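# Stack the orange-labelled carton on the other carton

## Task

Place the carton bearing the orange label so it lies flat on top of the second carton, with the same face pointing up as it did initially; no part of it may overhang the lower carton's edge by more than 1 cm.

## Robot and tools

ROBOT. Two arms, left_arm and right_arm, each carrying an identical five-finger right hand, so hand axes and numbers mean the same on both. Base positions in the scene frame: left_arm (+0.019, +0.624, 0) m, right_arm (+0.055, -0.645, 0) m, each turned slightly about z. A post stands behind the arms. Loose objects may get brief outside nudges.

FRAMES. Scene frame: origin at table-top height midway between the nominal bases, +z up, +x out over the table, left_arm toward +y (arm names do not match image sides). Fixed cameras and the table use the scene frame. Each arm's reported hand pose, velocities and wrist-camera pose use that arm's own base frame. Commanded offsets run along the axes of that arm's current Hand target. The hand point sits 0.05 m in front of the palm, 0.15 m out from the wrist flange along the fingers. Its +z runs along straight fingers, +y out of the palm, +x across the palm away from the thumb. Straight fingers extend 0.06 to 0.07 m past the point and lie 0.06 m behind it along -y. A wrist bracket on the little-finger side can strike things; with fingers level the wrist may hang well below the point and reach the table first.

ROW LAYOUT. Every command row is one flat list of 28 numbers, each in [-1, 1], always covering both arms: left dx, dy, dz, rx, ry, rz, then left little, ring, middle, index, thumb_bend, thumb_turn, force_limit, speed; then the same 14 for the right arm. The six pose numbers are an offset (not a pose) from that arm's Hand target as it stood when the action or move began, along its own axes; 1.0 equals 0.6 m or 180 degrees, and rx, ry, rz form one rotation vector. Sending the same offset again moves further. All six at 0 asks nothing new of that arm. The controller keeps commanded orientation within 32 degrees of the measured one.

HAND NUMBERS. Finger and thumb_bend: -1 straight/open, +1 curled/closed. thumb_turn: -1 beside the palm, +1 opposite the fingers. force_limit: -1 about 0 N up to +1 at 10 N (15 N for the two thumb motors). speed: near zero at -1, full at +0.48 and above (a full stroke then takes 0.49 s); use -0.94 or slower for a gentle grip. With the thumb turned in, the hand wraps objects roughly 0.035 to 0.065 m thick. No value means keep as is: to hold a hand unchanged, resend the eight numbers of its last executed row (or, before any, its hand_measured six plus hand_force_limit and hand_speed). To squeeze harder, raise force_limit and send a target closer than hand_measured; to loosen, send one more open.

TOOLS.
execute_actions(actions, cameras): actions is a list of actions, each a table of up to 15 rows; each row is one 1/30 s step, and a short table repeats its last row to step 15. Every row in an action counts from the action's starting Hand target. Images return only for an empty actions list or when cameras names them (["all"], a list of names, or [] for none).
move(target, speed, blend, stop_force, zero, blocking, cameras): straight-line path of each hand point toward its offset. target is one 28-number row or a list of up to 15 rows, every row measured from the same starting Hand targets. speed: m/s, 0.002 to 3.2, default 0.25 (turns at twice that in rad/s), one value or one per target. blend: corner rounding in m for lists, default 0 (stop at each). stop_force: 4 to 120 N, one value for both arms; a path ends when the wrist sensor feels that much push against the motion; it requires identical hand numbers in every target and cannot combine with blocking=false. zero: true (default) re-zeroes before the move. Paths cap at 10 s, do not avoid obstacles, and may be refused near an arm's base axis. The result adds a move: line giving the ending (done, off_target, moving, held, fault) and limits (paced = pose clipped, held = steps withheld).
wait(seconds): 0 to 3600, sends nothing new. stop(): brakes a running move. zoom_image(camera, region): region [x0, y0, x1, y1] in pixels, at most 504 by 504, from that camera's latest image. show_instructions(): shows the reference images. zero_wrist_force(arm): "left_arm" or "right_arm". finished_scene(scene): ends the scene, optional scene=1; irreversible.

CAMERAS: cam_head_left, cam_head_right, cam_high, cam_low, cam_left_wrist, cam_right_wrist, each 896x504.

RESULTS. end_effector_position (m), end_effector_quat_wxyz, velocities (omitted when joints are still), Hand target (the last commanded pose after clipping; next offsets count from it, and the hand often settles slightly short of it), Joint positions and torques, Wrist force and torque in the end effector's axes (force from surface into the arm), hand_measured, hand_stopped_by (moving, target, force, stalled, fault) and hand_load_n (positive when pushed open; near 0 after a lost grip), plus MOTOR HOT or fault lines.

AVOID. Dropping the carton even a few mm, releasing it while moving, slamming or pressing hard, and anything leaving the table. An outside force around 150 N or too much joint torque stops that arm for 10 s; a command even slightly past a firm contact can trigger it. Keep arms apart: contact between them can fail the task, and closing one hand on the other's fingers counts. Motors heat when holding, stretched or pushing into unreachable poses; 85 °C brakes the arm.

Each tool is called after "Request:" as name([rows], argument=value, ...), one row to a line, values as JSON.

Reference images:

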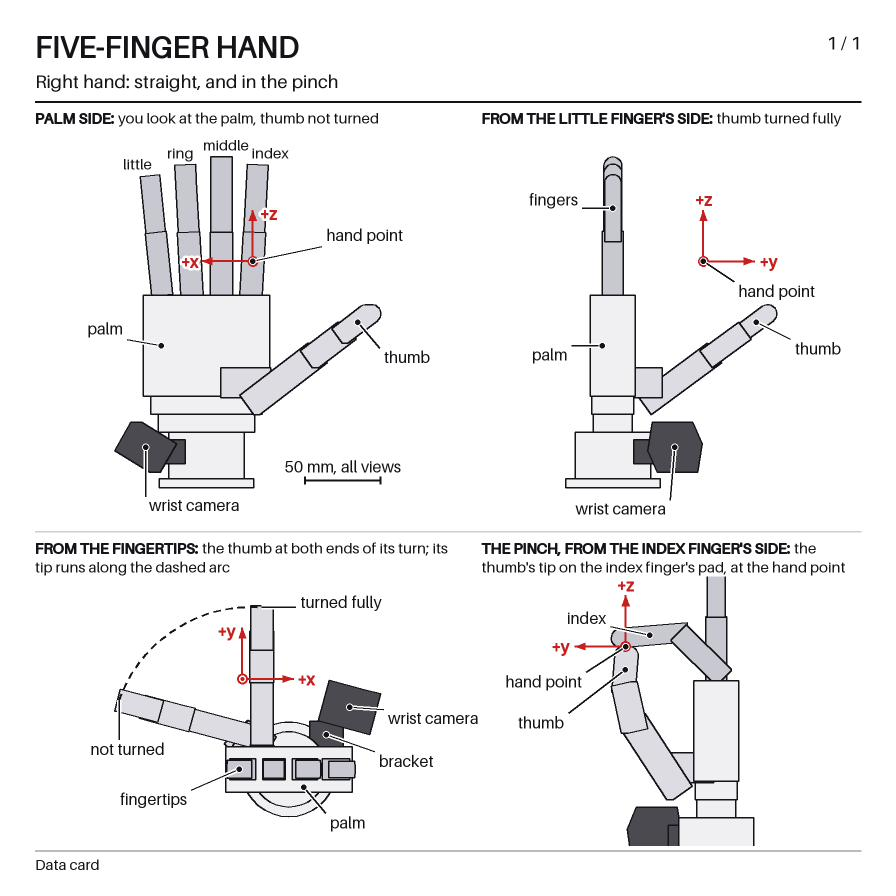

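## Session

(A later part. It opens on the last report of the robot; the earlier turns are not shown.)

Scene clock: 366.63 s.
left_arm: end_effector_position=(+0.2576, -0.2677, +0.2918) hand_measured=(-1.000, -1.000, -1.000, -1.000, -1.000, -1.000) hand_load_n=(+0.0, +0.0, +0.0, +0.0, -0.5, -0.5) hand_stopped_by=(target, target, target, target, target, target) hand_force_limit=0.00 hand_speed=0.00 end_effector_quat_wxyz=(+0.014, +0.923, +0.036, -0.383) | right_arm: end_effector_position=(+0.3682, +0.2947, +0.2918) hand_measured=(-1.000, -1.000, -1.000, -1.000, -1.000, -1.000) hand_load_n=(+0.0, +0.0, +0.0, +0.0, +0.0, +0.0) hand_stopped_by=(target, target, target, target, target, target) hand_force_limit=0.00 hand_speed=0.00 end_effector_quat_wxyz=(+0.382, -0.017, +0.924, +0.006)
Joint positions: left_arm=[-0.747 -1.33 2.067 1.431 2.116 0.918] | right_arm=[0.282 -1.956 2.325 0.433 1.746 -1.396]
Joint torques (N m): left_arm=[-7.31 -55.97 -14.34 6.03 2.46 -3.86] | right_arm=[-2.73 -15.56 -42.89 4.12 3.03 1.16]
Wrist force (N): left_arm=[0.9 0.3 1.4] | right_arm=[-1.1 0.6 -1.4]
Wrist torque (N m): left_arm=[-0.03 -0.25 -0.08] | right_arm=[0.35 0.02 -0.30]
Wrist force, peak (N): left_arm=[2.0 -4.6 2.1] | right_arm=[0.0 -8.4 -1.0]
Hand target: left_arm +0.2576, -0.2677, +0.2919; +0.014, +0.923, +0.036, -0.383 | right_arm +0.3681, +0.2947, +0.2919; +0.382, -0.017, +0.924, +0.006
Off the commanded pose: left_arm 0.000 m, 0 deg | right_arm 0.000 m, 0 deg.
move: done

Request:
move([
  [0.09,0,-0.09,-0.191,0,-0.462, 1,1,1,1,-1,-1, 0,0, -0.02,0,0.02,0.191,0,0.462, 1,1,1,1,-1,-1, 0,0],
  [0.1796,0,-0.1796,-0.3827,0,-0.9239, 1,1,1,1,-1,-1, 0,0, -0.0429,0,0.0429,0.3827,0,0.9239, 1,1,1,1,-1,-1, 0,0],
], speed=0.35, blend=[0.1,0], cameras=["cam_head_left","cam_head_right","cam_high","cam_low"])

Request:
zoom_image(camera="cam_head_left", region=[320, 220, 470, 420])

Request:
zoom_image(camera="cam_high", region=[300, 90, 580, 330])

Request:
zoom_image(camera="cam_head_right", region=[320, 220, 470, 420])

Scene clock: 380.47 s.
left_arm: end_effector_position=(+0.4096, -0.2560, +0.2919) hand_measured=(+1.000, +1.000, +1.000, +1.000, -1.000, -1.000) hand_load_n=(+0.0, +0.0, +0.0, +0.0, +0.0, +0.0) hand_stopped_by=(target, target, target, target, target, target) hand_force_limit=0.00 hand_speed=0.00 end_effector_quat_wxyz=(+0.000, -0.038, +0.999, +0.001) | right_arm: end_effector_position=(+0.4046, +0.2960, +0.2919) hand_measured=(+1.000, +1.000, +1.000, +1.000, -1.000, -1.000) hand_load_n=(+0.0, +0.0, +0.5, +0.0, +0.0, +0.0) hand_stopped_by=(target, target, target, target, target, target) hand_force_limit=0.00 hand_speed=0.00 end_effector_quat_wxyz=(+0.001, +1.000, +0.018, +0.000)
Joint positions: left_arm=[-1.05 -1.465 1.882 1.156 1.571 -2.697] | right_arm=[0.375 -1.362 1.759 1.174 1.573 1.911]
Joint torques (N m): left_arm=[-10.28 -43.7 -22.64 2.24 1.57 -1.63] | right_arm=[0.02 -40.54 -28.73 5.99 2.18 1.28]
Wrist force (N): left_arm=[0.8 1.1 0.9] | right_arm=[-1.8 0.4 -1.5]
Wrist torque (N m): left_arm=[0.11 -0.12 -0.21] | right_arm=[0.39 0.29 -0.12]
Wrist force, peak (N): left_arm=[1.3 0.1 2.0] | right_arm=[-1.2 1.9 -2.4]
Hand target: left_arm +0.4095, -0.2560, +0.2918; +0.000, -0.038, +0.999, +0.001 | right_arm +0.4045, +0.2960, +0.2918; +0.001, +1.000, +0.018, +0.000
Off the commanded pose: left_arm 0.000 m, 0 deg | right_arm 0.000 m, 0 deg.
move: done

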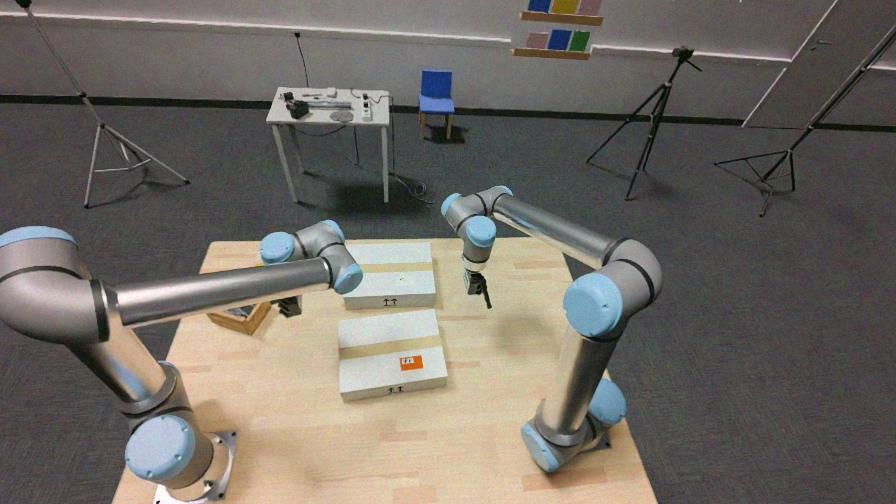

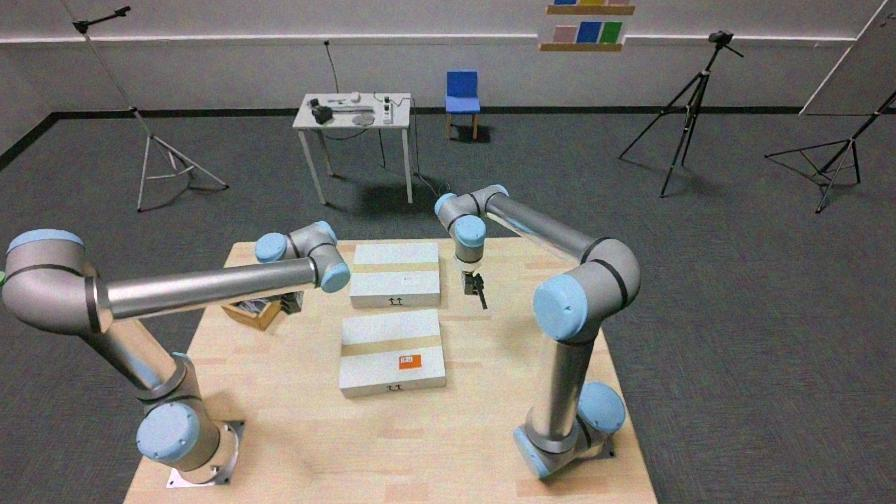

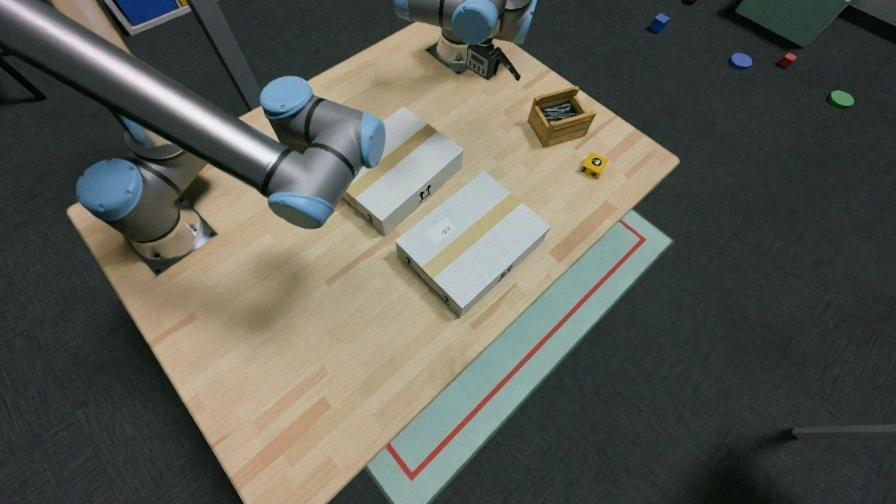

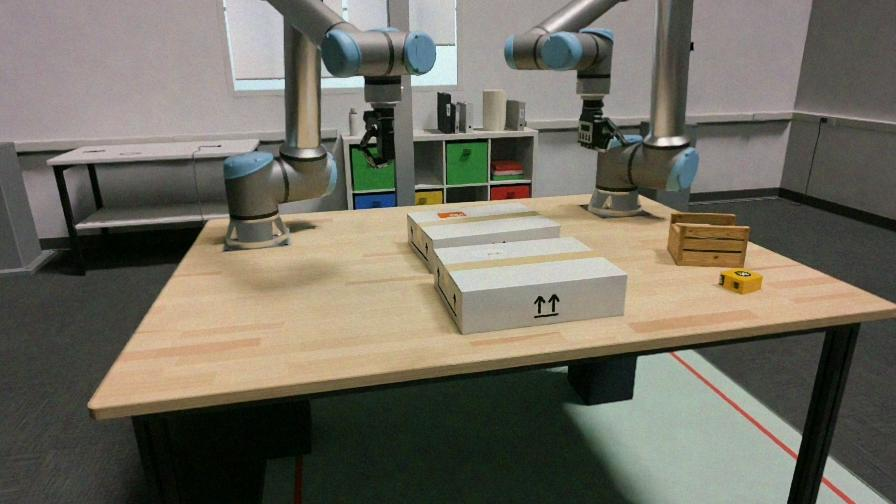

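Scaled by 2.520 from the camera's image (finer frame: 1280x720).

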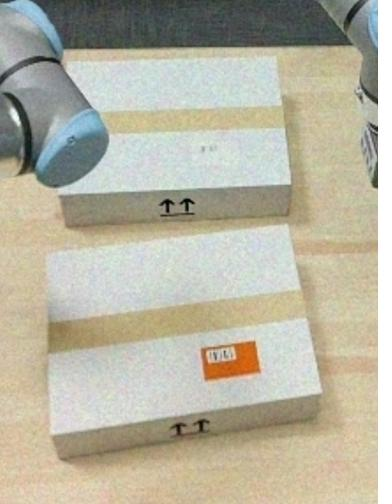

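Scaled by 1.800 from the camera's image (finer frame: 1280x720).

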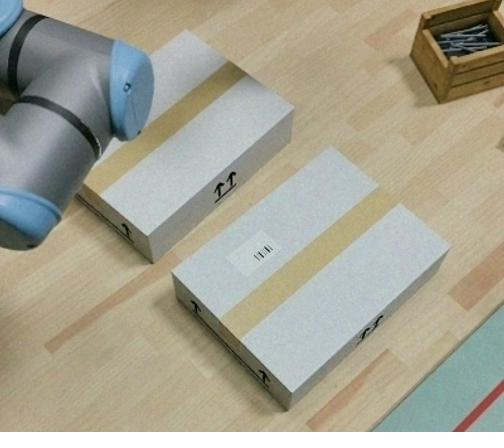

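Scaled by 2.520 from the camera's image (finer frame: 1280x720).

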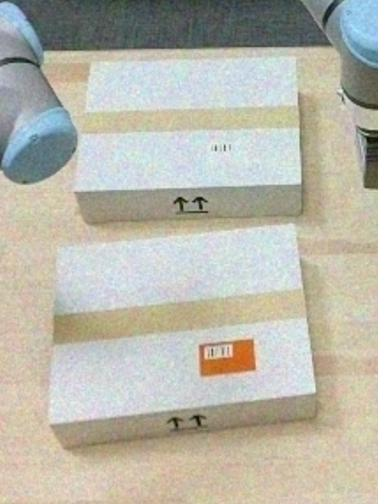

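Request:
move(target=[0,0,0.32,0,0,0, 1,1,1,1,-1,-1, 0,0, 0,0,0.32,0,0,0, 1,1,1,1,-1,-1, 0,0], speed=0.25)

Request:
move([
  [0,0,0.125,0,0,0, 1,1,1,1,-1,-1, 0,0, 0,0,0.125,0,0,0, 1,1,1,1,-1,-1, 0,0],
  [0,-0.1167,0.125,0,0,0, 1,1,1,1,-1,-1, 0,0, 0,-0.1167,0.125,0,0,0, 1,1,1,1,-1,-1, 0,0],
], speed=0.05, stop_force=8, cameras=["cam_head_left","cam_head_right","cam_high","cam_low"])

Request:
zoom_image(camera="cam_low", region=[340, 140, 620, 280])

Request:
zoom_image(camera="cam_head_left", region=[280, 260, 520, 420])

Scene clock: 387.80 s.
left_arm: end_effector_position=(+0.4094, -0.2557, +0.0999) hand_measured=(+1.000, +1.000, +1.000, +1.000, -1.000, -1.000) hand_load_n=(+0.0, +0.0, +0.0, +0.0, -0.5, +0.0) hand_stopped_by=(target, target, target, target, target, target) hand_force_limit=0.00 hand_speed=0.00 end_effector_quat_wxyz=(+0.000, -0.038, +0.999, +0.001) | right_arm: end_effector_position=(+0.4044, +0.2956, +0.0999) hand_measured=(+1.000, +1.000, +1.000, +1.000, -1.000, -1.000) hand_load_n=(+0.0, +0.0, +0.0, +0.0, -0.5, +0.0) hand_stopped_by=(target, target, target, target, target, target) hand_force_limit=0.00 hand_speed=0.00 end_effector_quat_wxyz=(+0.001, +1.000, +0.018, +0.000)
Joint positions: left_arm=[-1.05 -1.275 2.05 0.797 1.571 -2.697] | right_arm=[0.374 -1.188 1.921 0.84 1.573 1.91]
Joint torques (N m): left_arm=[9.76 -45.26 -38.83 2.68 -1.48 2.64] | right_arm=[-5.6 -46.73 -36.36 2.26 -0.7 -0.73]
Wrist force (N): left_arm=[0.2 0.7 0.6] | right_arm=[-1.4 0.5 -1.0]
Wrist torque (N m): left_arm=[0.08 -0.04 -0.18] | right_arm=[0.30 0.20 -0.08]
Wrist force, peak (N): left_arm=[0.5 0.8 3.7] | right_arm=[-1.3 0.6 -3.9]
Hand target: left_arm +0.4094, -0.2558, +0.0998; +0.000, -0.038, +0.999, +0.001 | right_arm +0.4044, +0.2956, +0.0998; +0.001, +1.000, +0.018, +0.000
Off the commanded pose: left_arm 0.000 m, 0 deg | right_arm 0.000 m, 0 deg.
move: done

Scene clock: 391.80 s.
left_arm: end_effector_position=(+0.4147, -0.3255, +0.0247) hand_measured=(+1.000, +1.000, +1.000, +1.000, -1.000, -1.000) hand_load_n=(+0.0, +0.0, +0.5, +0.0, +0.0, +0.0) hand_stopped_by=(target, target, target, target, target, target) hand_force_limit=0.00 hand_speed=0.00 end_effector_quat_wxyz=(+0.000, -0.038, +0.999, +0.001) | right_arm: end_effector_position=(+0.4019, +0.3654, +0.0247) hand_measured=(+1.000, +1.000, +1.000, +1.000, -1.000, -1.000) hand_load_n=(+0.0, -0.5, +0.0, +0.0, +0.0, +0.0) hand_stopped_by=(target, target, target, target, target, target) hand_force_limit=0.00 hand_speed=0.00 end_effector_quat_wxyz=(+0.001, +1.000, +0.018, +0.000)
Joint positions: left_arm=[-1.107 -1.109 1.981 0.7 1.571 -2.755] | right_arm=[0.49 -1.039 1.858 0.754 1.572 2.026]
Joint torques (N m): left_arm=[11.38 -68.44 -11.53 2.05 0.52 3.31] | right_arm=[-12.86 -74.59 -18.72 1.32 1.9 -1.96]
Wrist force (N): left_arm=[1.0 1.1 1.1] | right_arm=[-1.2 0.6 -1.7]
Wrist torque (N m): left_arm=[0.12 -0.17 0.15] | right_arm=[0.32 0.22 -0.31]
Wrist force, peak (N): left_arm=[0.9 1.1 1.4] | right_arm=[-1.9 1.0 -1.9]
Hand target: left_arm +0.4147, -0.3255, +0.0247; +0.000, -0.038, +0.999, +0.001 | right_arm +0.4019, +0.3654, +0.0247; +0.001, +1.000, +0.018, +0.000
Off the commanded pose: left_arm 0.000 m, 0 deg | right_arm 0.000 m, 0 deg.
move: done

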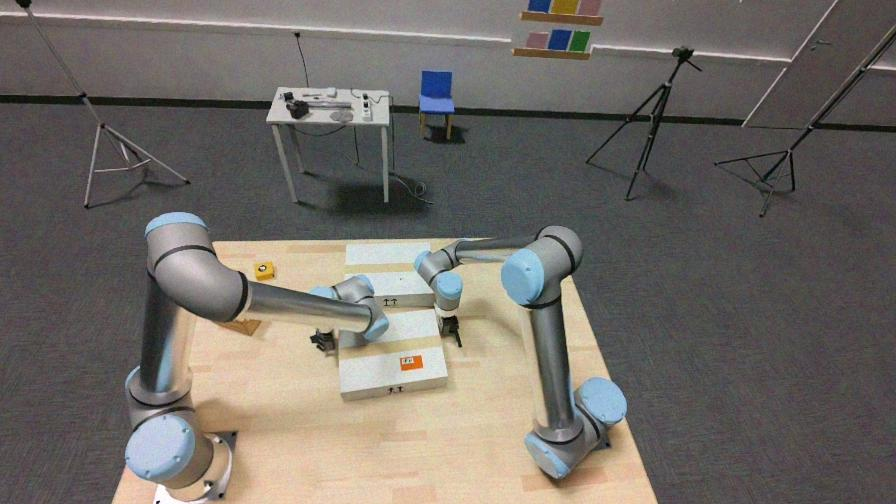

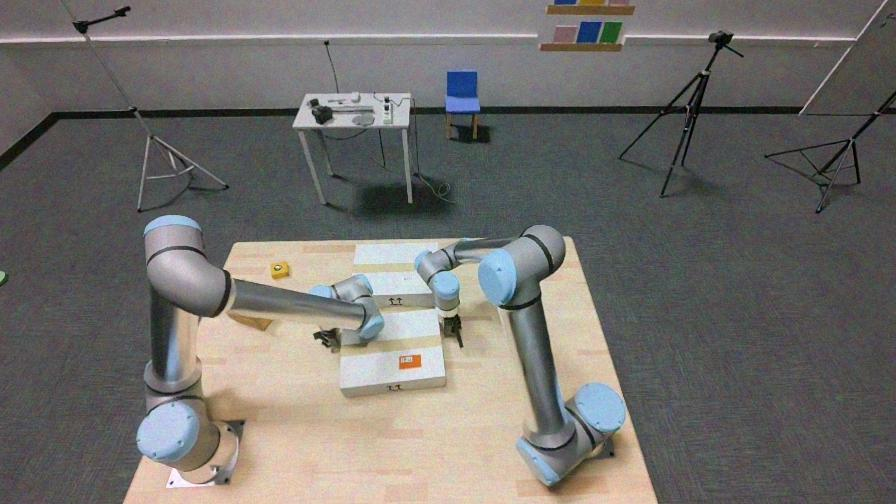

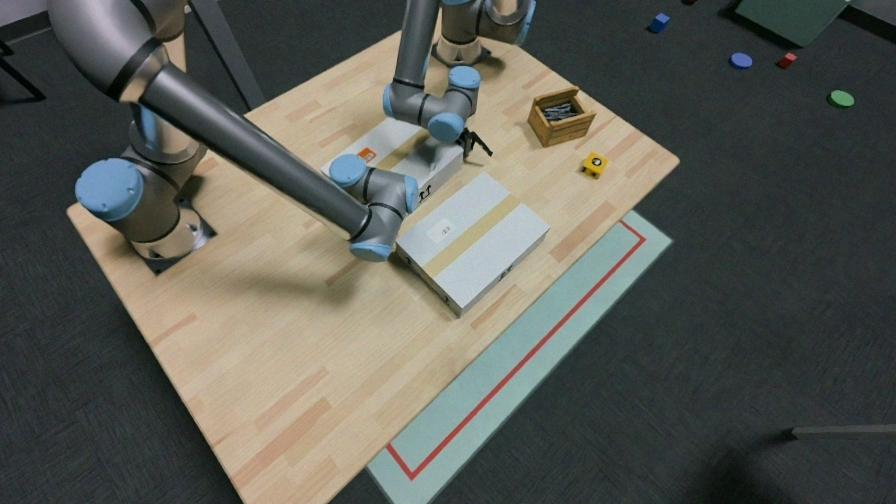

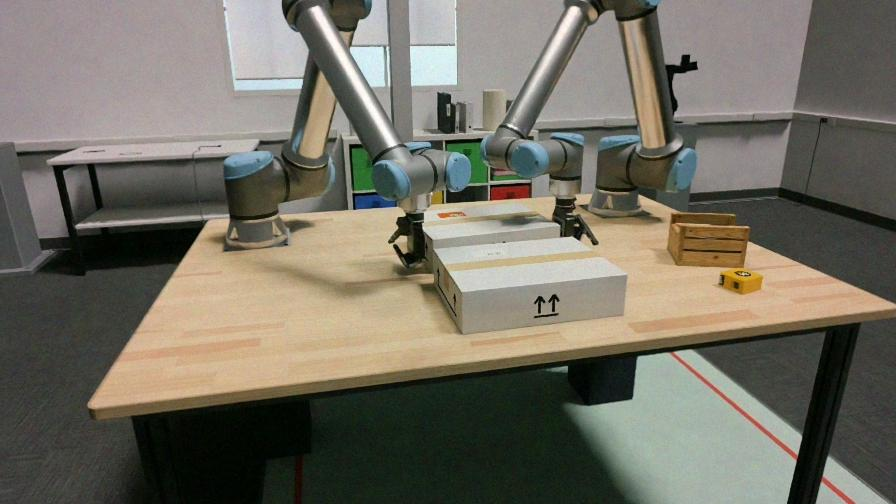

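Scaled by 1.800 from the camera's image (finer frame: 1280x720).

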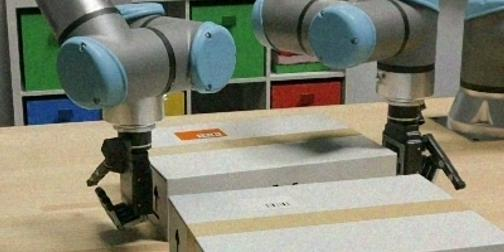

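Scaled by 2.100 from the camera's image (finer frame: 1280x720).

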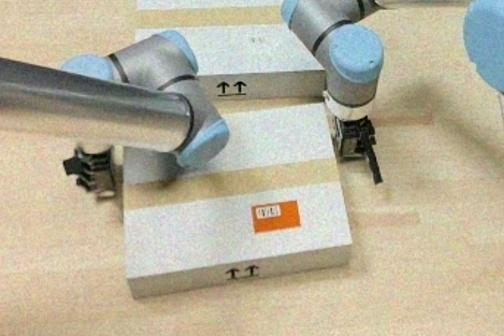

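Request:
move(target=[0,-0.0833,0,0,0,0, 1,1,1,1,-1,-1, 0,0, 0,-0.0833,0,0,0,0, 1,1,1,1,-1,-1, 0,0], speed=0.01, stop_force=8)

Request:
move(target=[0,-0.02,0,0,0,0, 1,1,1,1,-1,-1, 0,0, 0,-0.02,0,0,0,0, 1,1,1,1,-1,-1, 0,0], speed=0.003, stop_force=40, zero=false)

Scene clock: 401.37 s.
left_arm: end_effector_position=(+0.4162, -0.3447, +0.0247) hand_measured=(+1.000, +1.000, +1.000, +1.000, -1.000, -1.000) hand_load_n=(+0.0, +0.0, +0.0, +0.0, +0.0, +0.0) hand_stopped_by=(target, target, target, target, target, target) hand_force_limit=0.00 hand_speed=0.00 end_effector_quat_wxyz=(+0.000, -0.038, +0.999, +0.001) | right_arm: end_effector_position=(+0.4012, +0.3845, +0.0247) hand_measured=(+1.000, +1.000, +1.000, +1.000, -1.000, -1.000) hand_load_n=(+0.0, +0.0, +0.0, +0.0, +0.0, +0.0) hand_stopped_by=(target, target, target, target, target, target) hand_force_limit=0.00 hand_speed=0.00 end_effector_quat_wxyz=(+0.001, +1.000, +0.018, +0.000)
Joint positions: left_arm=[-1.121 -1.091 1.949 0.714 1.571 -2.768] | right_arm=[0.519 -1.023 1.829 0.766 1.572 2.055]
Joint torques (N m): left_arm=[9.1 -74.38 -17.05 0.41 1.02 2.34] | right_arm=[-8.37 -75.48 -19.88 1.45 -3.65 -1.75]
Wrist force (N): left_arm=[2.9 9.8 0.3] | right_arm=[0.4 5.6 -2.1]
Wrist torque (N m): left_arm=[0.68 -0.19 0.87] | right_arm=[0.63 0.09 0.16]
Wrist force, peak (N): left_arm=[-0.1 23.7 -2.8] | right_arm=[4.3 26.9 -6.6]
Hand target: left_arm +0.4162, -0.3447, +0.0247; +0.000, -0.038, +0.999, +0.001 (not the last commanded pose) | right_arm +0.4013, +0.3845, +0.0247; +0.001, +1.000, +0.018, +0.000 (not the last commanded pose)
Off the commanded pose: left_arm 0.031 m, 0 deg | right_arm 0.031 m, 0 deg.
move: contact (left_arm, right_arm)

Scene clock: 402.47 s.
left_arm: end_effector_position=(+0.4162, -0.3451, +0.0247) hand_measured=(+1.000, +1.000, +1.000, +1.000, -1.000, -1.000) hand_load_n=(+0.0, +0.0, +0.0, +0.0, +0.0, +0.0) hand_stopped_by=(target, target, target, target, target, target) hand_force_limit=0.00 hand_speed=0.00 end_effector_quat_wxyz=(+0.000, -0.038, +0.999, +0.001) | right_arm: end_effector_position=(+0.4012, +0.3851, +0.0247) hand_measured=(+1.000, +1.000, +1.000, +1.000, -1.000, -1.000) hand_load_n=(+0.0, +0.0, +0.0, +0.0, +0.0, -0.5) hand_stopped_by=(target, target, target, target, target, target) hand_force_limit=0.00 hand_speed=0.00 end_effector_quat_wxyz=(+0.001, +1.000, +0.017, +0.000)
Joint positions: left_arm=[-1.121 -1.09 1.948 0.715 1.571 -2.769] | right_arm=[0.52 -1.023 1.828 0.767 1.572 2.056]
Joint torques (N m): left_arm=[-4.41 -68.73 -35.09 -8.42 2.61 2.01] | right_arm=[11.29 -74.63 -26.63 -1.8 -10.83 -0.69]
Wrist force (N): left_arm=[-1.5 43.9 -8.8] | right_arm=[4.8 42.0 -8.1]
Wrist torque (N m): left_arm=[3.11 0.46 2.35] | right_arm=[3.14 0.23 2.07]
Wrist force, peak (N): left_arm=[0.1 47.5 -7.4] | right_arm=[2.9 47.2 -8.6]
Hand target: left_arm +0.4162, -0.3451, +0.0247; +0.000, -0.038, +0.999, +0.001 (not the last commanded pose) | right_arm +0.4012, +0.3851, +0.0247; +0.001, +1.000, +0.017, +0.000 (not the last commanded pose)
Off the commanded pose: left_arm 0.012 m, 0 deg | right_arm 0.011 m, 0 deg.
move: contact (left_arm, right_arm)

Request:
move(target=[0.0017,0,-0.0153,0,-0.0111,0, 1,1,1,1,-1,-1, 0,0, -0.0017,0,-0.0118,0,0.0111,0, 1,1,1,1,-1,-1, 0,0], speed=0.01, cameras=["cam_head_left","cam_low"])

Request:
zoom_image(camera="cam_head_left", region=[280, 260, 520, 420])

Request:
zoom_image(camera="cam_low", region=[380, 180, 580, 290])

Scene clock: 414.80 s.
left_arm: end_effector_position=(+0.4152, -0.3452, +0.0340) hand_measured=(+1.000, +1.000, +1.000, +1.000, -1.000, -1.000) hand_load_n=(+0.0, +0.0, +0.0, +0.0, +0.0, +0.0) hand_stopped_by=(target, target, target, target, target, target) hand_force_limit=0.00 hand_speed=0.00 end_effector_quat_wxyz=(+0.017, -0.038, +0.999, +0.002) | right_arm: end_effector_position=(+0.4002, +0.3850, +0.0318) hand_measured=(+1.000, +1.000, +1.000, +1.000, -1.000, -1.000) hand_load_n=(+0.0, +0.0, +0.0, +0.0, +0.0, +0.0) hand_stopped_by=(target, target, target, target, target, target) hand_force_limit=0.00 hand_speed=0.00 end_effector_quat_wxyz=(+0.001, +1.000, +0.017, +0.017)
Joint positions: left_arm=[-1.139 -1.111 1.959 0.712 1.538 -2.786] | right_arm=[0.528 -1.046 1.841 0.747 1.589 2.064]
Joint torques (N m): left_arm=[-6.31 -67.86 -43.65 -5.75 2.13 -3.36] | right_arm=[23.31 -63.55 -35.65 0.97 -6.38 0.77]
Wrist force (N): left_arm=[5.7 39.9 11.7] | right_arm=[3.9 39.1 6.2]
Wrist torque (N m): left_arm=[1.47 -0.99 2.68] | right_arm=[1.97 -0.41 1.95]
Wrist force, peak (N): left_arm=[-0.8 43.6 -9.3] | right_arm=[5.1 42.4 -7.7]
Hand target: left_arm +0.4152, -0.3452, +0.0339; +0.017, -0.038, +0.999, +0.002 | right_arm +0.4002, +0.3850, +0.0318; +0.001, +1.000, +0.017, +0.017
Off the commanded pose: left_arm 0.000 m, 0 deg | right_arm 0.000 m, 0 deg.
move: done

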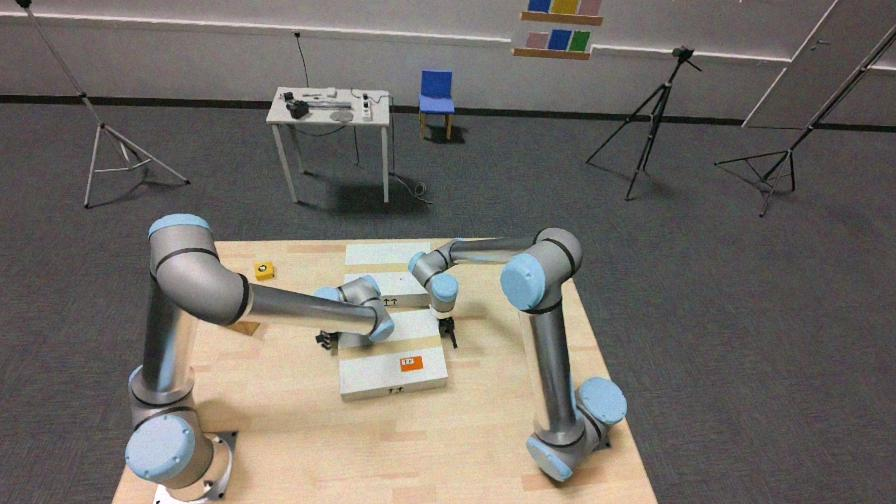

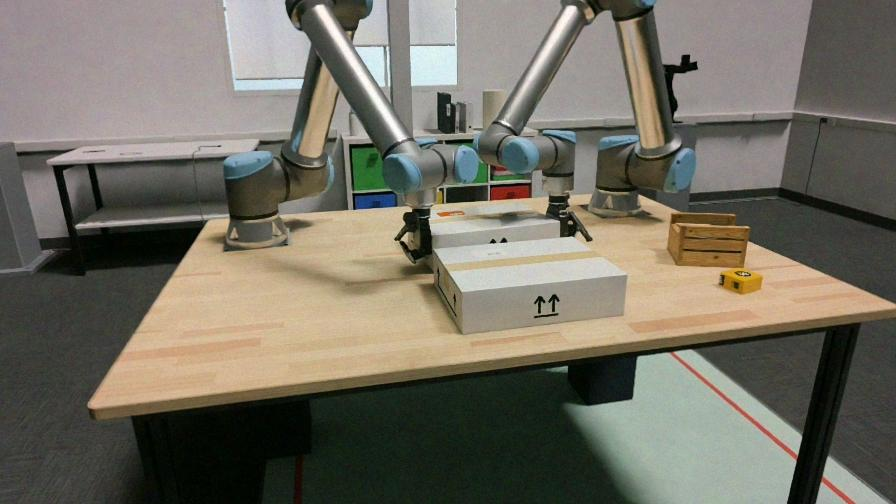

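Scaled by 2.100 from the camera's image (finer frame: 1280x720).

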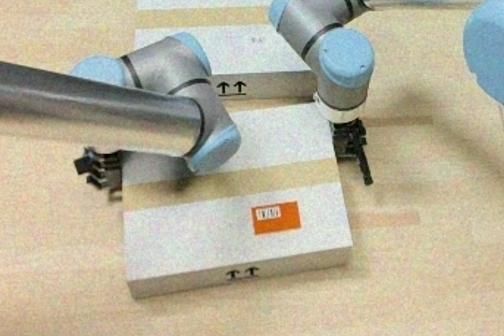

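Scaled by 2.520 from the camera's image (finer frame: 1280x720).

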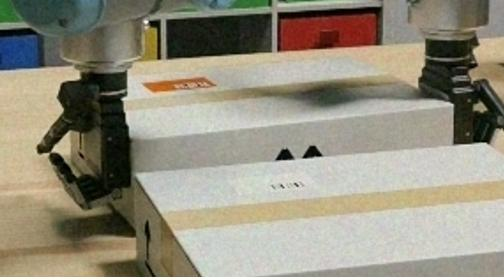

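Request:
move(target=[0,-0.01,0,0,0,0, 1,1,1,1,-1,-1, 0,0, 0,-0.01,0,0,0,0, 1,1,1,1,-1,-1, 0,0], speed=0.003, stop_force=54, zero=false)

Scene clock: 428.93 s.
left_arm: end_effector_position=(+0.4152, -0.3454, +0.0339) hand_measured=(+1.000, +1.000, +1.000, +1.000, -1.000, -1.000) hand_load_n=(+0.5, +0.0, +0.0, +0.0, +0.0, +0.0) hand_stopped_by=(target, target, target, target, target, target) hand_force_limit=0.00 hand_speed=0.00 end_effector_quat_wxyz=(+0.017, -0.038, +0.999, +0.002) | right_arm: end_effector_position=(+0.4002, +0.3853, +0.0318) hand_measured=(+1.000, +1.000, +1.000, +1.000, -1.000, -1.000) hand_load_n=(+0.0, +0.0, +0.0, +0.5, +0.0, +0.0) hand_stopped_by=(target, target, target, target, target, target) hand_force_limit=0.00 hand_speed=0.00 end_effector_quat_wxyz=(+0.001, +1.000, +0.017, +0.017)
Joint positions: left_arm=[-1.139 -1.11 1.958 0.713 1.538 -2.786] | right_arm=[0.529 -1.046 1.84 0.748 1.589 2.064]
Joint torques (N m): left_arm=[-7.85 -76.56 -50.48 -9.96 2.31 1.33] | right_arm=[16.35 -81.87 -37.11 -1.54 -14.36 -1.01]
Wrist force (N): left_arm=[4.1 57.4 8.5] | right_arm=[5.1 56.9 7.7]
Wrist torque (N m): left_arm=[2.63 -0.53 3.30] | right_arm=[2.82 -0.44 2.59]
Wrist force, peak (N): left_arm=[4.7 60.9 9.2] | right_arm=[5.5 61.5 6.4]
Hand target: left_arm +0.4152, -0.3454, +0.0339; +0.017, -0.038, +0.999, +0.002 (not the last commanded pose) | right_arm +0.4002, +0.3853, +0.0318; +0.001, +1.000, +0.017, +0.017 (not the last commanded pose)
Off the commanded pose: left_arm 0.006 m, 0 deg | right_arm 0.006 m, 0 deg.
move: contact (left_arm, right_arm)

Request:
move(target=[-0.02075,-0.01033,0.0007,0.0005,0,0.01527, 1,1,1,1,-1,-1, 0,0, -0.02073,0.00453,-0.0007,-0.0005,0,0.01527, 1,1,1,1,-1,-1, 0,0], speed=0.02)

Scene clock: 438.33 s.
left_arm: end_effector_position=(+0.4282, -0.3507, +0.0339) hand_measured=(+1.000, +1.000, +1.000, +1.000, -1.000, -1.000) hand_load_n=(+0.0, +0.0, +0.0, +0.0, +0.0, +0.0) hand_stopped_by=(target, target, target, target, target, target) hand_force_limit=0.00 hand_speed=0.00 end_effector_quat_wxyz=(+0.017, -0.014, +1.000, +0.001) | right_arm: end_effector_position=(+0.3878, +0.3821, +0.0318) hand_measured=(+1.000, +1.000, +1.000, +1.000, -1.000, -1.000) hand_load_n=(+0.0, +0.0, +0.0, +0.0, -0.5, +0.0) hand_stopped_by=(target, target, target, target, target, target) hand_force_limit=0.00 hand_speed=0.00 end_effector_quat_wxyz=(+0.001, +1.000, -0.007, +0.017)
Joint positions: left_arm=[-1.125 -1.099 1.938 0.719 1.539 -2.724] | right_arm=[0.531 -1.058 1.861 0.739 1.59 2.114]
Joint torques (N m): left_arm=[-20.02 -69.23 -59.74 -4.93 4.06 -4.37] | right_arm=[31.68 -69.43 -49.26 -0.3 -7.6 -1.45]
Wrist force (N): left_arm=[8.3 51.5 9.0] | right_arm=[4.1 52.4 9.0]
Wrist torque (N m): left_arm=[2.30 -0.87 2.99] | right_arm=[2.49 -0.42 2.36]
Wrist force, peak (N): left_arm=[4.6 57.7 8.2] | right_arm=[4.8 57.6 8.3]
Hand target: left_arm +0.4281, -0.3506, +0.0339; +0.017, -0.014, +1.000, +0.001 | right_arm +0.3878, +0.3821, +0.0318; +0.001, +1.000, -0.007, +0.017
Off the commanded pose: left_arm 0.000 m, 0 deg | right_arm 0.000 m, 0 deg.
move: done

Request:
move(target=[-0.02075,-0.01033,0.0007,0.0005,0,0.01527, 1,1,1,1,-1,-1, 0,0, -0.02073,0.00453,-0.0007,-0.0005,0,0.01527, 1,1,1,1,-1,-1, 0,0], speed=0.02, cameras=["cam_head_left","cam_head_right","cam_high","cam_low"])

Request:
zoom_image(camera="cam_high", region=[300, 90, 580, 330])

Request:
zoom_image(camera="cam_head_left", region=[320, 220, 470, 420])

Scene clock: 442.47 s.
left_arm: end_effector_position=(+0.4409, -0.3565, +0.0339) hand_measured=(+1.000, +1.000, +1.000, +1.000, -1.000, -1.000) hand_load_n=(+0.0, +0.0, +0.0, +0.5, +0.0, +0.0) hand_stopped_by=(target, target, target, target, target, target) hand_force_limit=0.00 hand_speed=0.00 end_effector_quat_wxyz=(+0.017, +0.010, +1.000, +0.001) | right_arm: end_effector_position=(+0.3753, +0.3796, +0.0318) hand_measured=(+1.000, +1.000, +1.000, +1.000, -1.000, -1.000) hand_load_n=(+0.0, +0.0, +0.0, +0.5, -0.5, +0.0) hand_stopped_by=(target, target, target, target, target, target) hand_force_limit=0.00 hand_speed=0.00 end_effector_quat_wxyz=(+0.002, +0.999, -0.031, +0.017)
Joint positions: left_arm=[-1.112 -1.088 1.918 0.727 1.54 -2.663] | right_arm=[0.534 -1.069 1.881 0.731 1.592 2.165]
Joint torques (N m): left_arm=[-17.31 -66.26 -57.56 -4.04 4.94 -4.28] | right_arm=[26.69 -67.42 -48.9 -0.99 -6.77 -0.96]
Wrist force (N): left_arm=[8.2 47.5 8.1] | right_arm=[3.8 49.4 9.8]
Wrist torque (N m): left_arm=[2.07 -0.85 2.79] | right_arm=[2.28 -0.53 2.21]
Wrist force, peak (N): left_arm=[8.6 53.4 8.4] | right_arm=[4.2 54.4 10.0]
Hand target: left_arm +0.4408, -0.3565, +0.0339; +0.017, +0.010, +1.000, +0.001 | right_arm +0.3754, +0.3796, +0.0318; +0.002, +0.999, -0.031, +0.017
Off the commanded pose: left_arm 0.000 m, 0 deg | right_arm 0.000 m, 0 deg.
move: done

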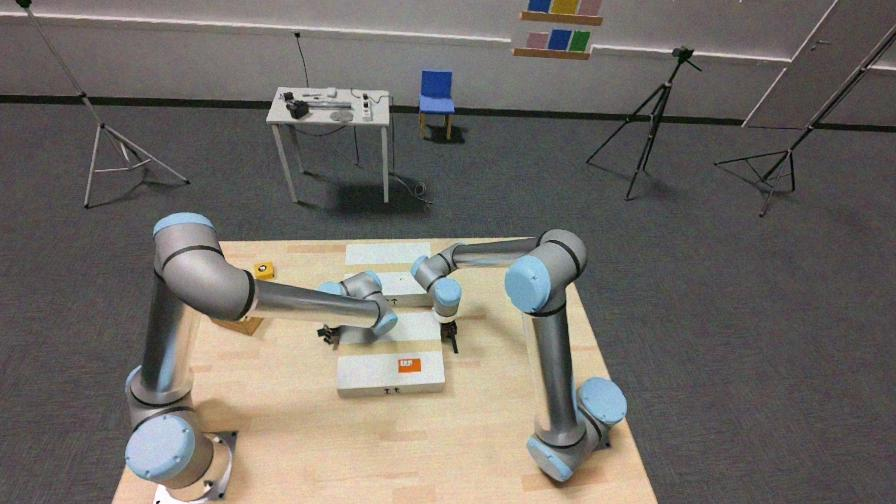

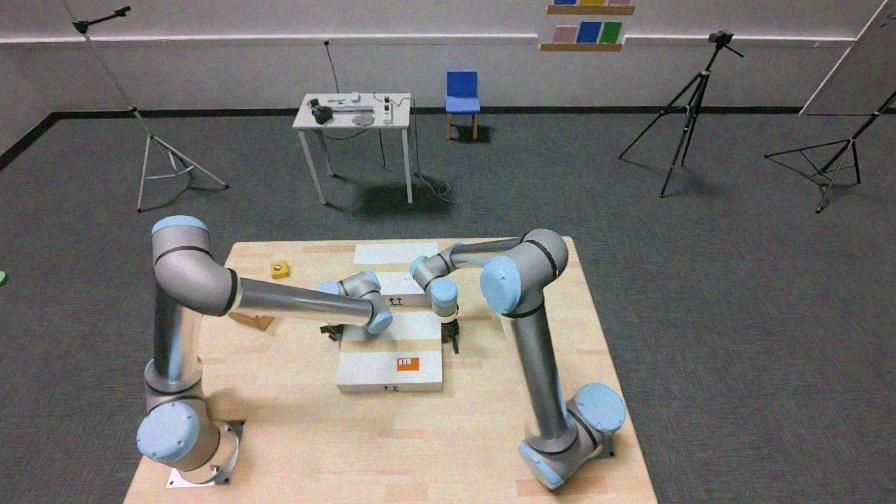

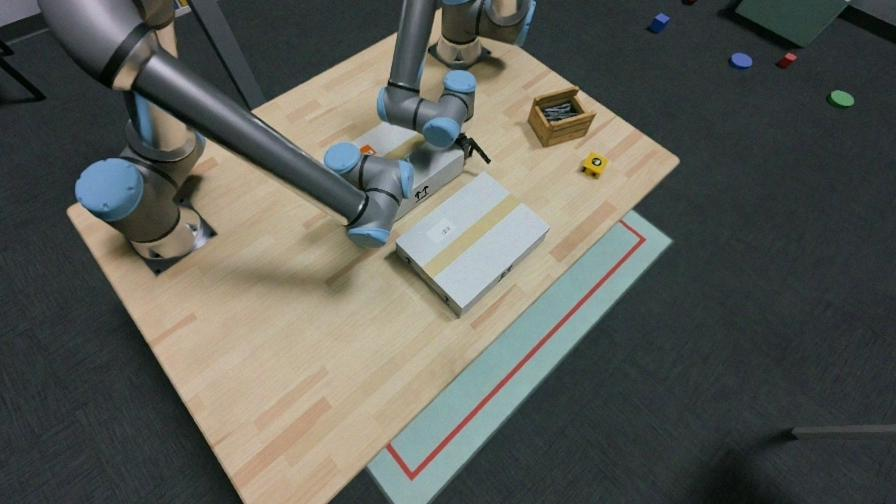

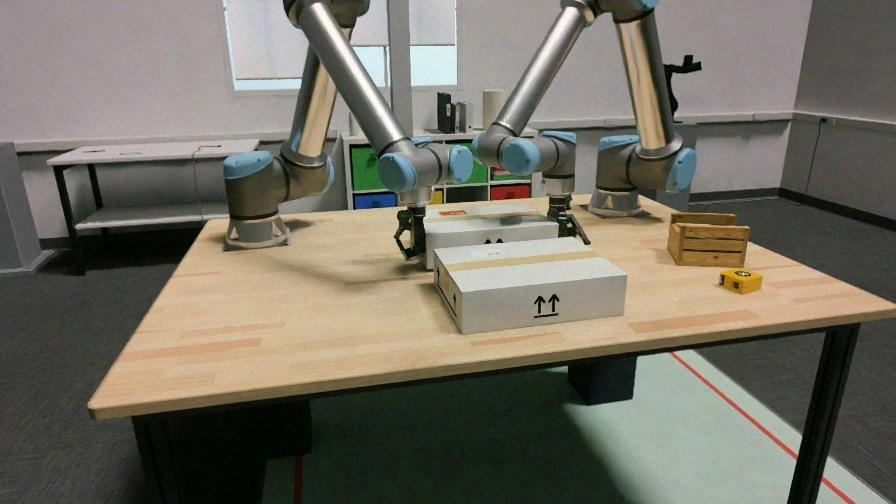

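Scaled by 1.800 from the camera's image (finer frame: 1280x720).

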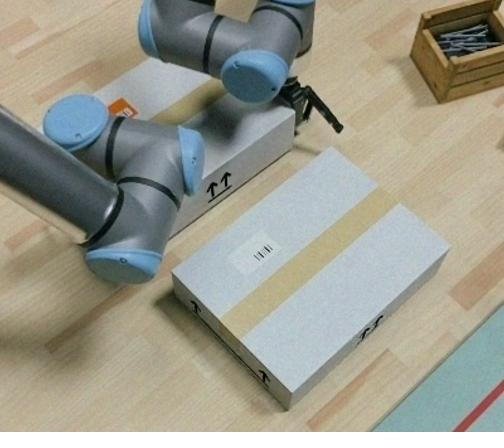

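Scaled by 2.520 from the camera's image (finer frame: 1280x720).

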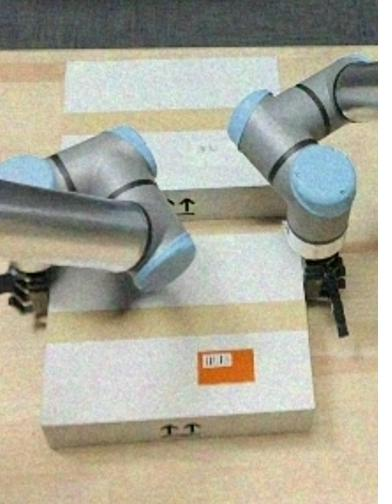

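Request:
move(target=[0,-0.01,0,0,0,0, 1,1,1,1,-1,-1, 0,0, 0,-0.01,0,0,0,0, 1,1,1,1,-1,-1, 0,0], speed=0.003, stop_force=54, zero=false)

Request:
move(target=[-0.0333,0,0.00116,0,0,0, 1,1,1,1,-1,-1, 0,0, 0.0333,0,0.00116,0,0,0, 1,1,1,1,-1,-1, 0,0], speed=0.02)

Scene clock: 451.90 s.
left_arm: end_effector_position=(+0.4407, -0.3565, +0.0339) hand_measured=(+1.000, +1.000, +1.000, +1.000, -1.000, -1.000) hand_load_n=(+0.0, +0.0, +0.0, +0.0, +0.0, +0.0) hand_stopped_by=(target, target, target, target, target, target) hand_force_limit=0.00 hand_speed=0.00 end_effector_quat_wxyz=(+0.017, +0.010, +1.000, +0.001) | right_arm: end_effector_position=(+0.3754, +0.3797, +0.0318) hand_measured=(+1.000, +1.000, +1.000, +1.000, -1.000, -1.000) hand_load_n=(+0.0, +0.0, +0.0, +0.0, +0.0, +0.0) hand_stopped_by=(target, target, target, target, target, target) hand_force_limit=0.00 hand_speed=0.00 end_effector_quat_wxyz=(+0.002, +0.999, -0.031, +0.017)
Joint positions: left_arm=[-1.113 -1.088 1.918 0.726 1.54 -2.664] | right_arm=[0.534 -1.069 1.881 0.732 1.592 2.165]
Joint torques (N m): left_arm=[-7.52 -75.28 -48.36 -9.16 4.33 1.81] | right_arm=[10.75 -82.06 -39.8 -2.89 -13.21 -0.92]
Wrist force (N): left_arm=[2.2 55.3 6.3] | right_arm=[4.0 54.1 9.2]
Wrist torque (N m): left_arm=[2.64 -0.45 2.94] | right_arm=[2.52 -0.51 2.31]
Wrist force, peak (N): left_arm=[2.7 58.5 6.3] | right_arm=[4.1 59.1 9.0]
Hand target: left_arm +0.4407, -0.3565, +0.0339; +0.017, +0.010, +1.000, +0.001 (not the last commanded pose) | right_arm +0.3754, +0.3797, +0.0318; +0.002, +0.999, -0.031, +0.017 (not the last commanded pose)
Off the commanded pose: left_arm 0.006 m, 0 deg | right_arm 0.006 m, 0 deg.
move: contact (left_arm, right_arm)

Scene clock: 453.17 s.
left_arm: end_effector_position=(+0.4608, -0.3570, +0.0339) hand_measured=(+1.000, +1.000, +1.000, +1.000, -1.000, -1.000) hand_load_n=(+0.0, +0.0, +0.0, +0.0, -0.5, +0.0) hand_stopped_by=(target, target, target, target, target, target) hand_force_limit=0.00 hand_speed=0.00 end_effector_quat_wxyz=(+0.017, +0.010, +1.000, +0.001) | right_arm: end_effector_position=(+0.3955, +0.3785, +0.0318) hand_measured=(+1.000, +1.000, +1.000, +1.000, -1.000, -1.000) hand_load_n=(+0.0, +0.0, +0.0, +0.0, +0.0, +0.0) hand_stopped_by=(target, target, target, target, target, target) hand_force_limit=0.00 hand_speed=0.00 end_effector_quat_wxyz=(+0.002, +0.999, -0.031, +0.017)
Joint positions: left_arm=[-1.081 -1.07 1.887 0.739 1.54 -2.632] | right_arm=[0.514 -1.053 1.853 0.743 1.591 2.146]
Joint torques (N m): left_arm=[-33.84 -74.32 -51.84 -6.3 5.92 -2.8] | right_arm=[31.5 -82.35 -42.23 -0.07 -12.63 0.29]
Wrist force (N): left_arm=[4.4 56.0 5.8] | right_arm=[1.5 53.5 10.1]
Wrist torque (N m): left_arm=[2.81 -0.46 2.79] | right_arm=[2.55 -0.50 2.27]
Wrist force, peak (N): left_arm=[4.4 56.0 5.8] | right_arm=[4.1 54.6 9.7]
Hand target: left_arm +0.4607, -0.3569, +0.0338; +0.017, +0.010, +1.000, +0.001 | right_arm +0.3954, +0.3785, +0.0317; +0.002, +0.999, -0.031, +0.017
Off the commanded pose: left_arm 0.000 m, 0 deg | right_arm 0.000 m, 0 deg.
move: done

Request:
move(target=[-0.1083,0,0.0038,0,0,0, 1,1,1,1,-1,-1, 0,0, 0.1083,0,0.0038,0,0,0, 1,1,1,1,-1,-1, 0,0], speed=0.04, cameras=["cam_head_left","cam_head_right","cam_high","cam_low"])

Request:
zoom_image(camera="cam_head_left", region=[320, 220, 470, 420])

Request:
zoom_image(camera="cam_low", region=[380, 140, 660, 340])

Scene clock: 457.53 s.
left_arm: end_effector_position=(+0.5259, -0.3582, +0.0338) hand_measured=(+1.000, +1.000, +1.000, +1.000, -1.000, -1.000) hand_load_n=(+0.0, +0.0, +0.0, +0.0, -0.5, +0.0) hand_stopped_by=(target, target, target, target, target, target) hand_force_limit=0.00 hand_speed=0.00 end_effector_quat_wxyz=(+0.017, +0.010, +1.000, +0.001) | right_arm: end_effector_position=(+0.4605, +0.3744, +0.0317) hand_measured=(+1.000, +1.000, +1.000, +1.000, -1.000, -1.000) hand_load_n=(+0.0, +0.0, +0.0, +0.0, +0.0, +0.0) hand_stopped_by=(target, target, target, target, target, target) hand_force_limit=0.00 hand_speed=0.00 end_effector_quat_wxyz=(+0.002, +0.999, -0.031, +0.017)
Joint positions: left_arm=[-0.987 -1.01 1.781 0.783 1.542 -2.538] | right_arm=[0.458 -0.998 1.755 0.785 1.59 2.09]
Joint torques (N m): left_arm=[-36.73 -87.88 -45.8 -7.26 7.14 -4.17] | right_arm=[40 -86.19 -39.64 -1.66 -12.65 1.22]
Wrist force (N): left_arm=[1.1 56.9 4.8] | right_arm=[3.0 55.8 9.2]
Wrist torque (N m): left_arm=[2.90 -0.14 2.50] | right_arm=[2.80 -0.55 2.42]
Wrist force, peak (N): left_arm=[3.2 57.5 5.8] | right_arm=[3.0 55.8 9.2]
Hand target: left_arm +0.5257, -0.3582, +0.0338; +0.017, +0.010, +1.000, +0.001 | right_arm +0.4603, +0.3745, +0.0317; +0.002, +0.999, -0.031, +0.017
Off the commanded pose: left_arm 0.000 m, 0 deg | right_arm 0.000 m, 0 deg.
move: done

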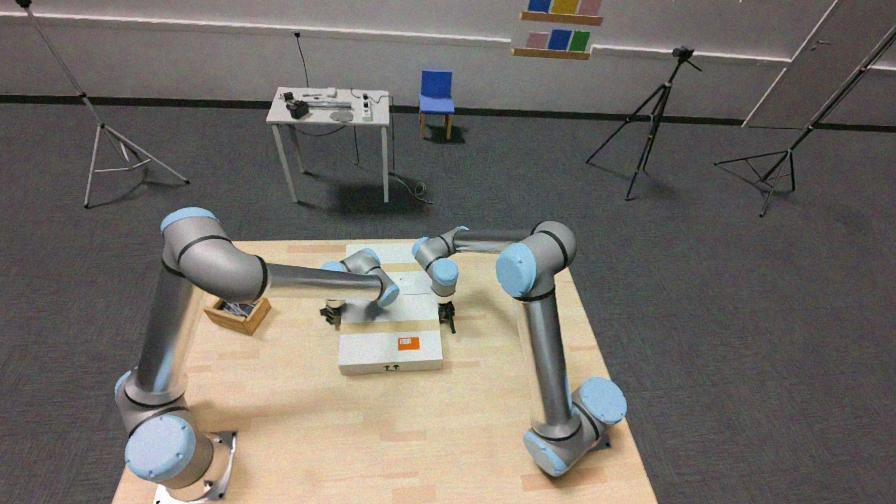

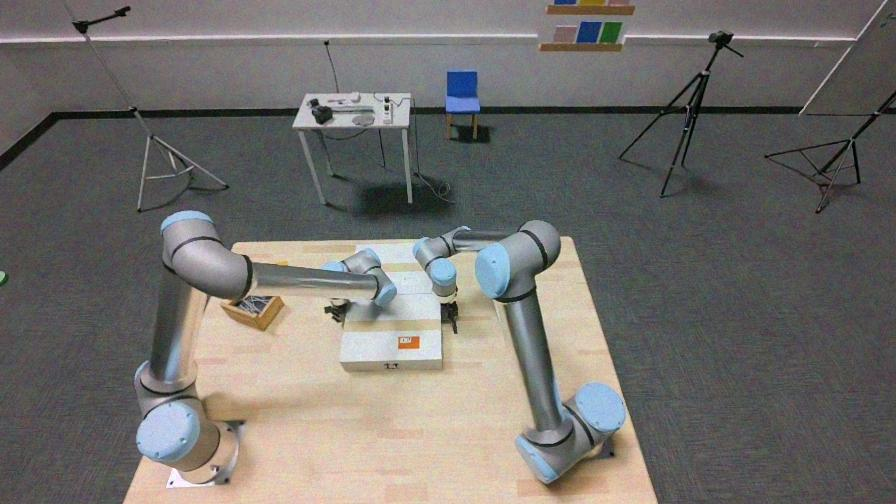

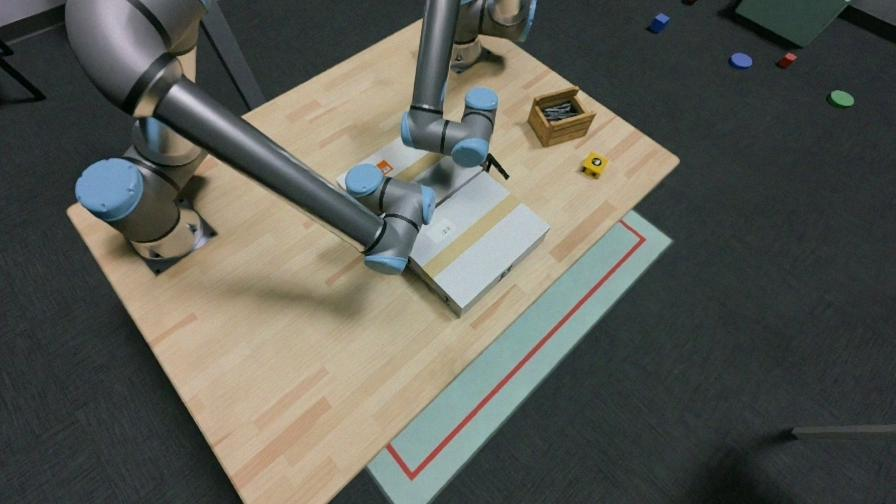

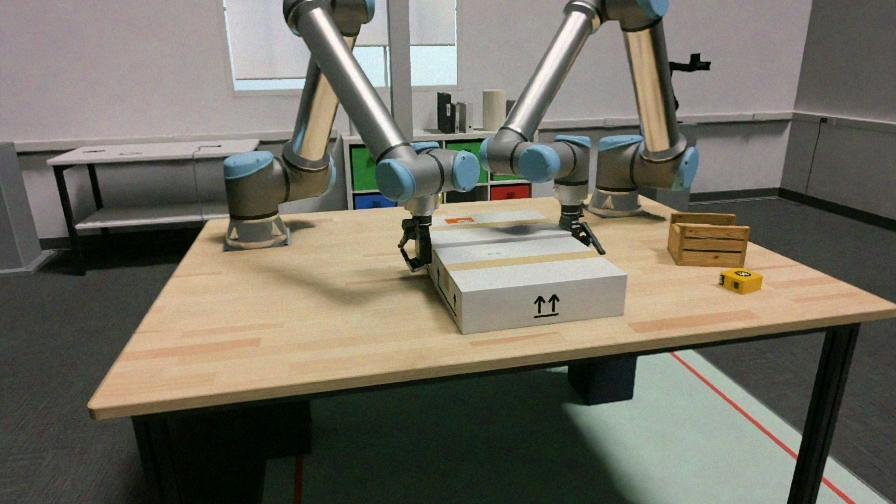

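Scaled by 2.520 from the camera's image (finer frame: 1280x720).

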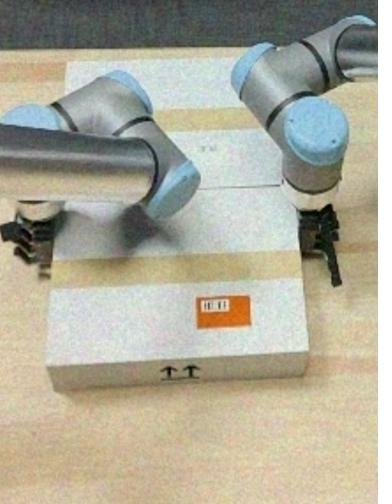

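Scaled by 1.800 from the camera's image (finer frame: 1280x720).

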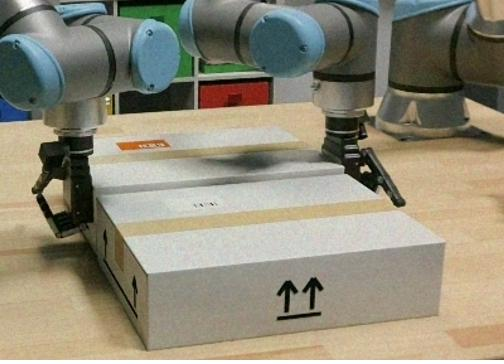

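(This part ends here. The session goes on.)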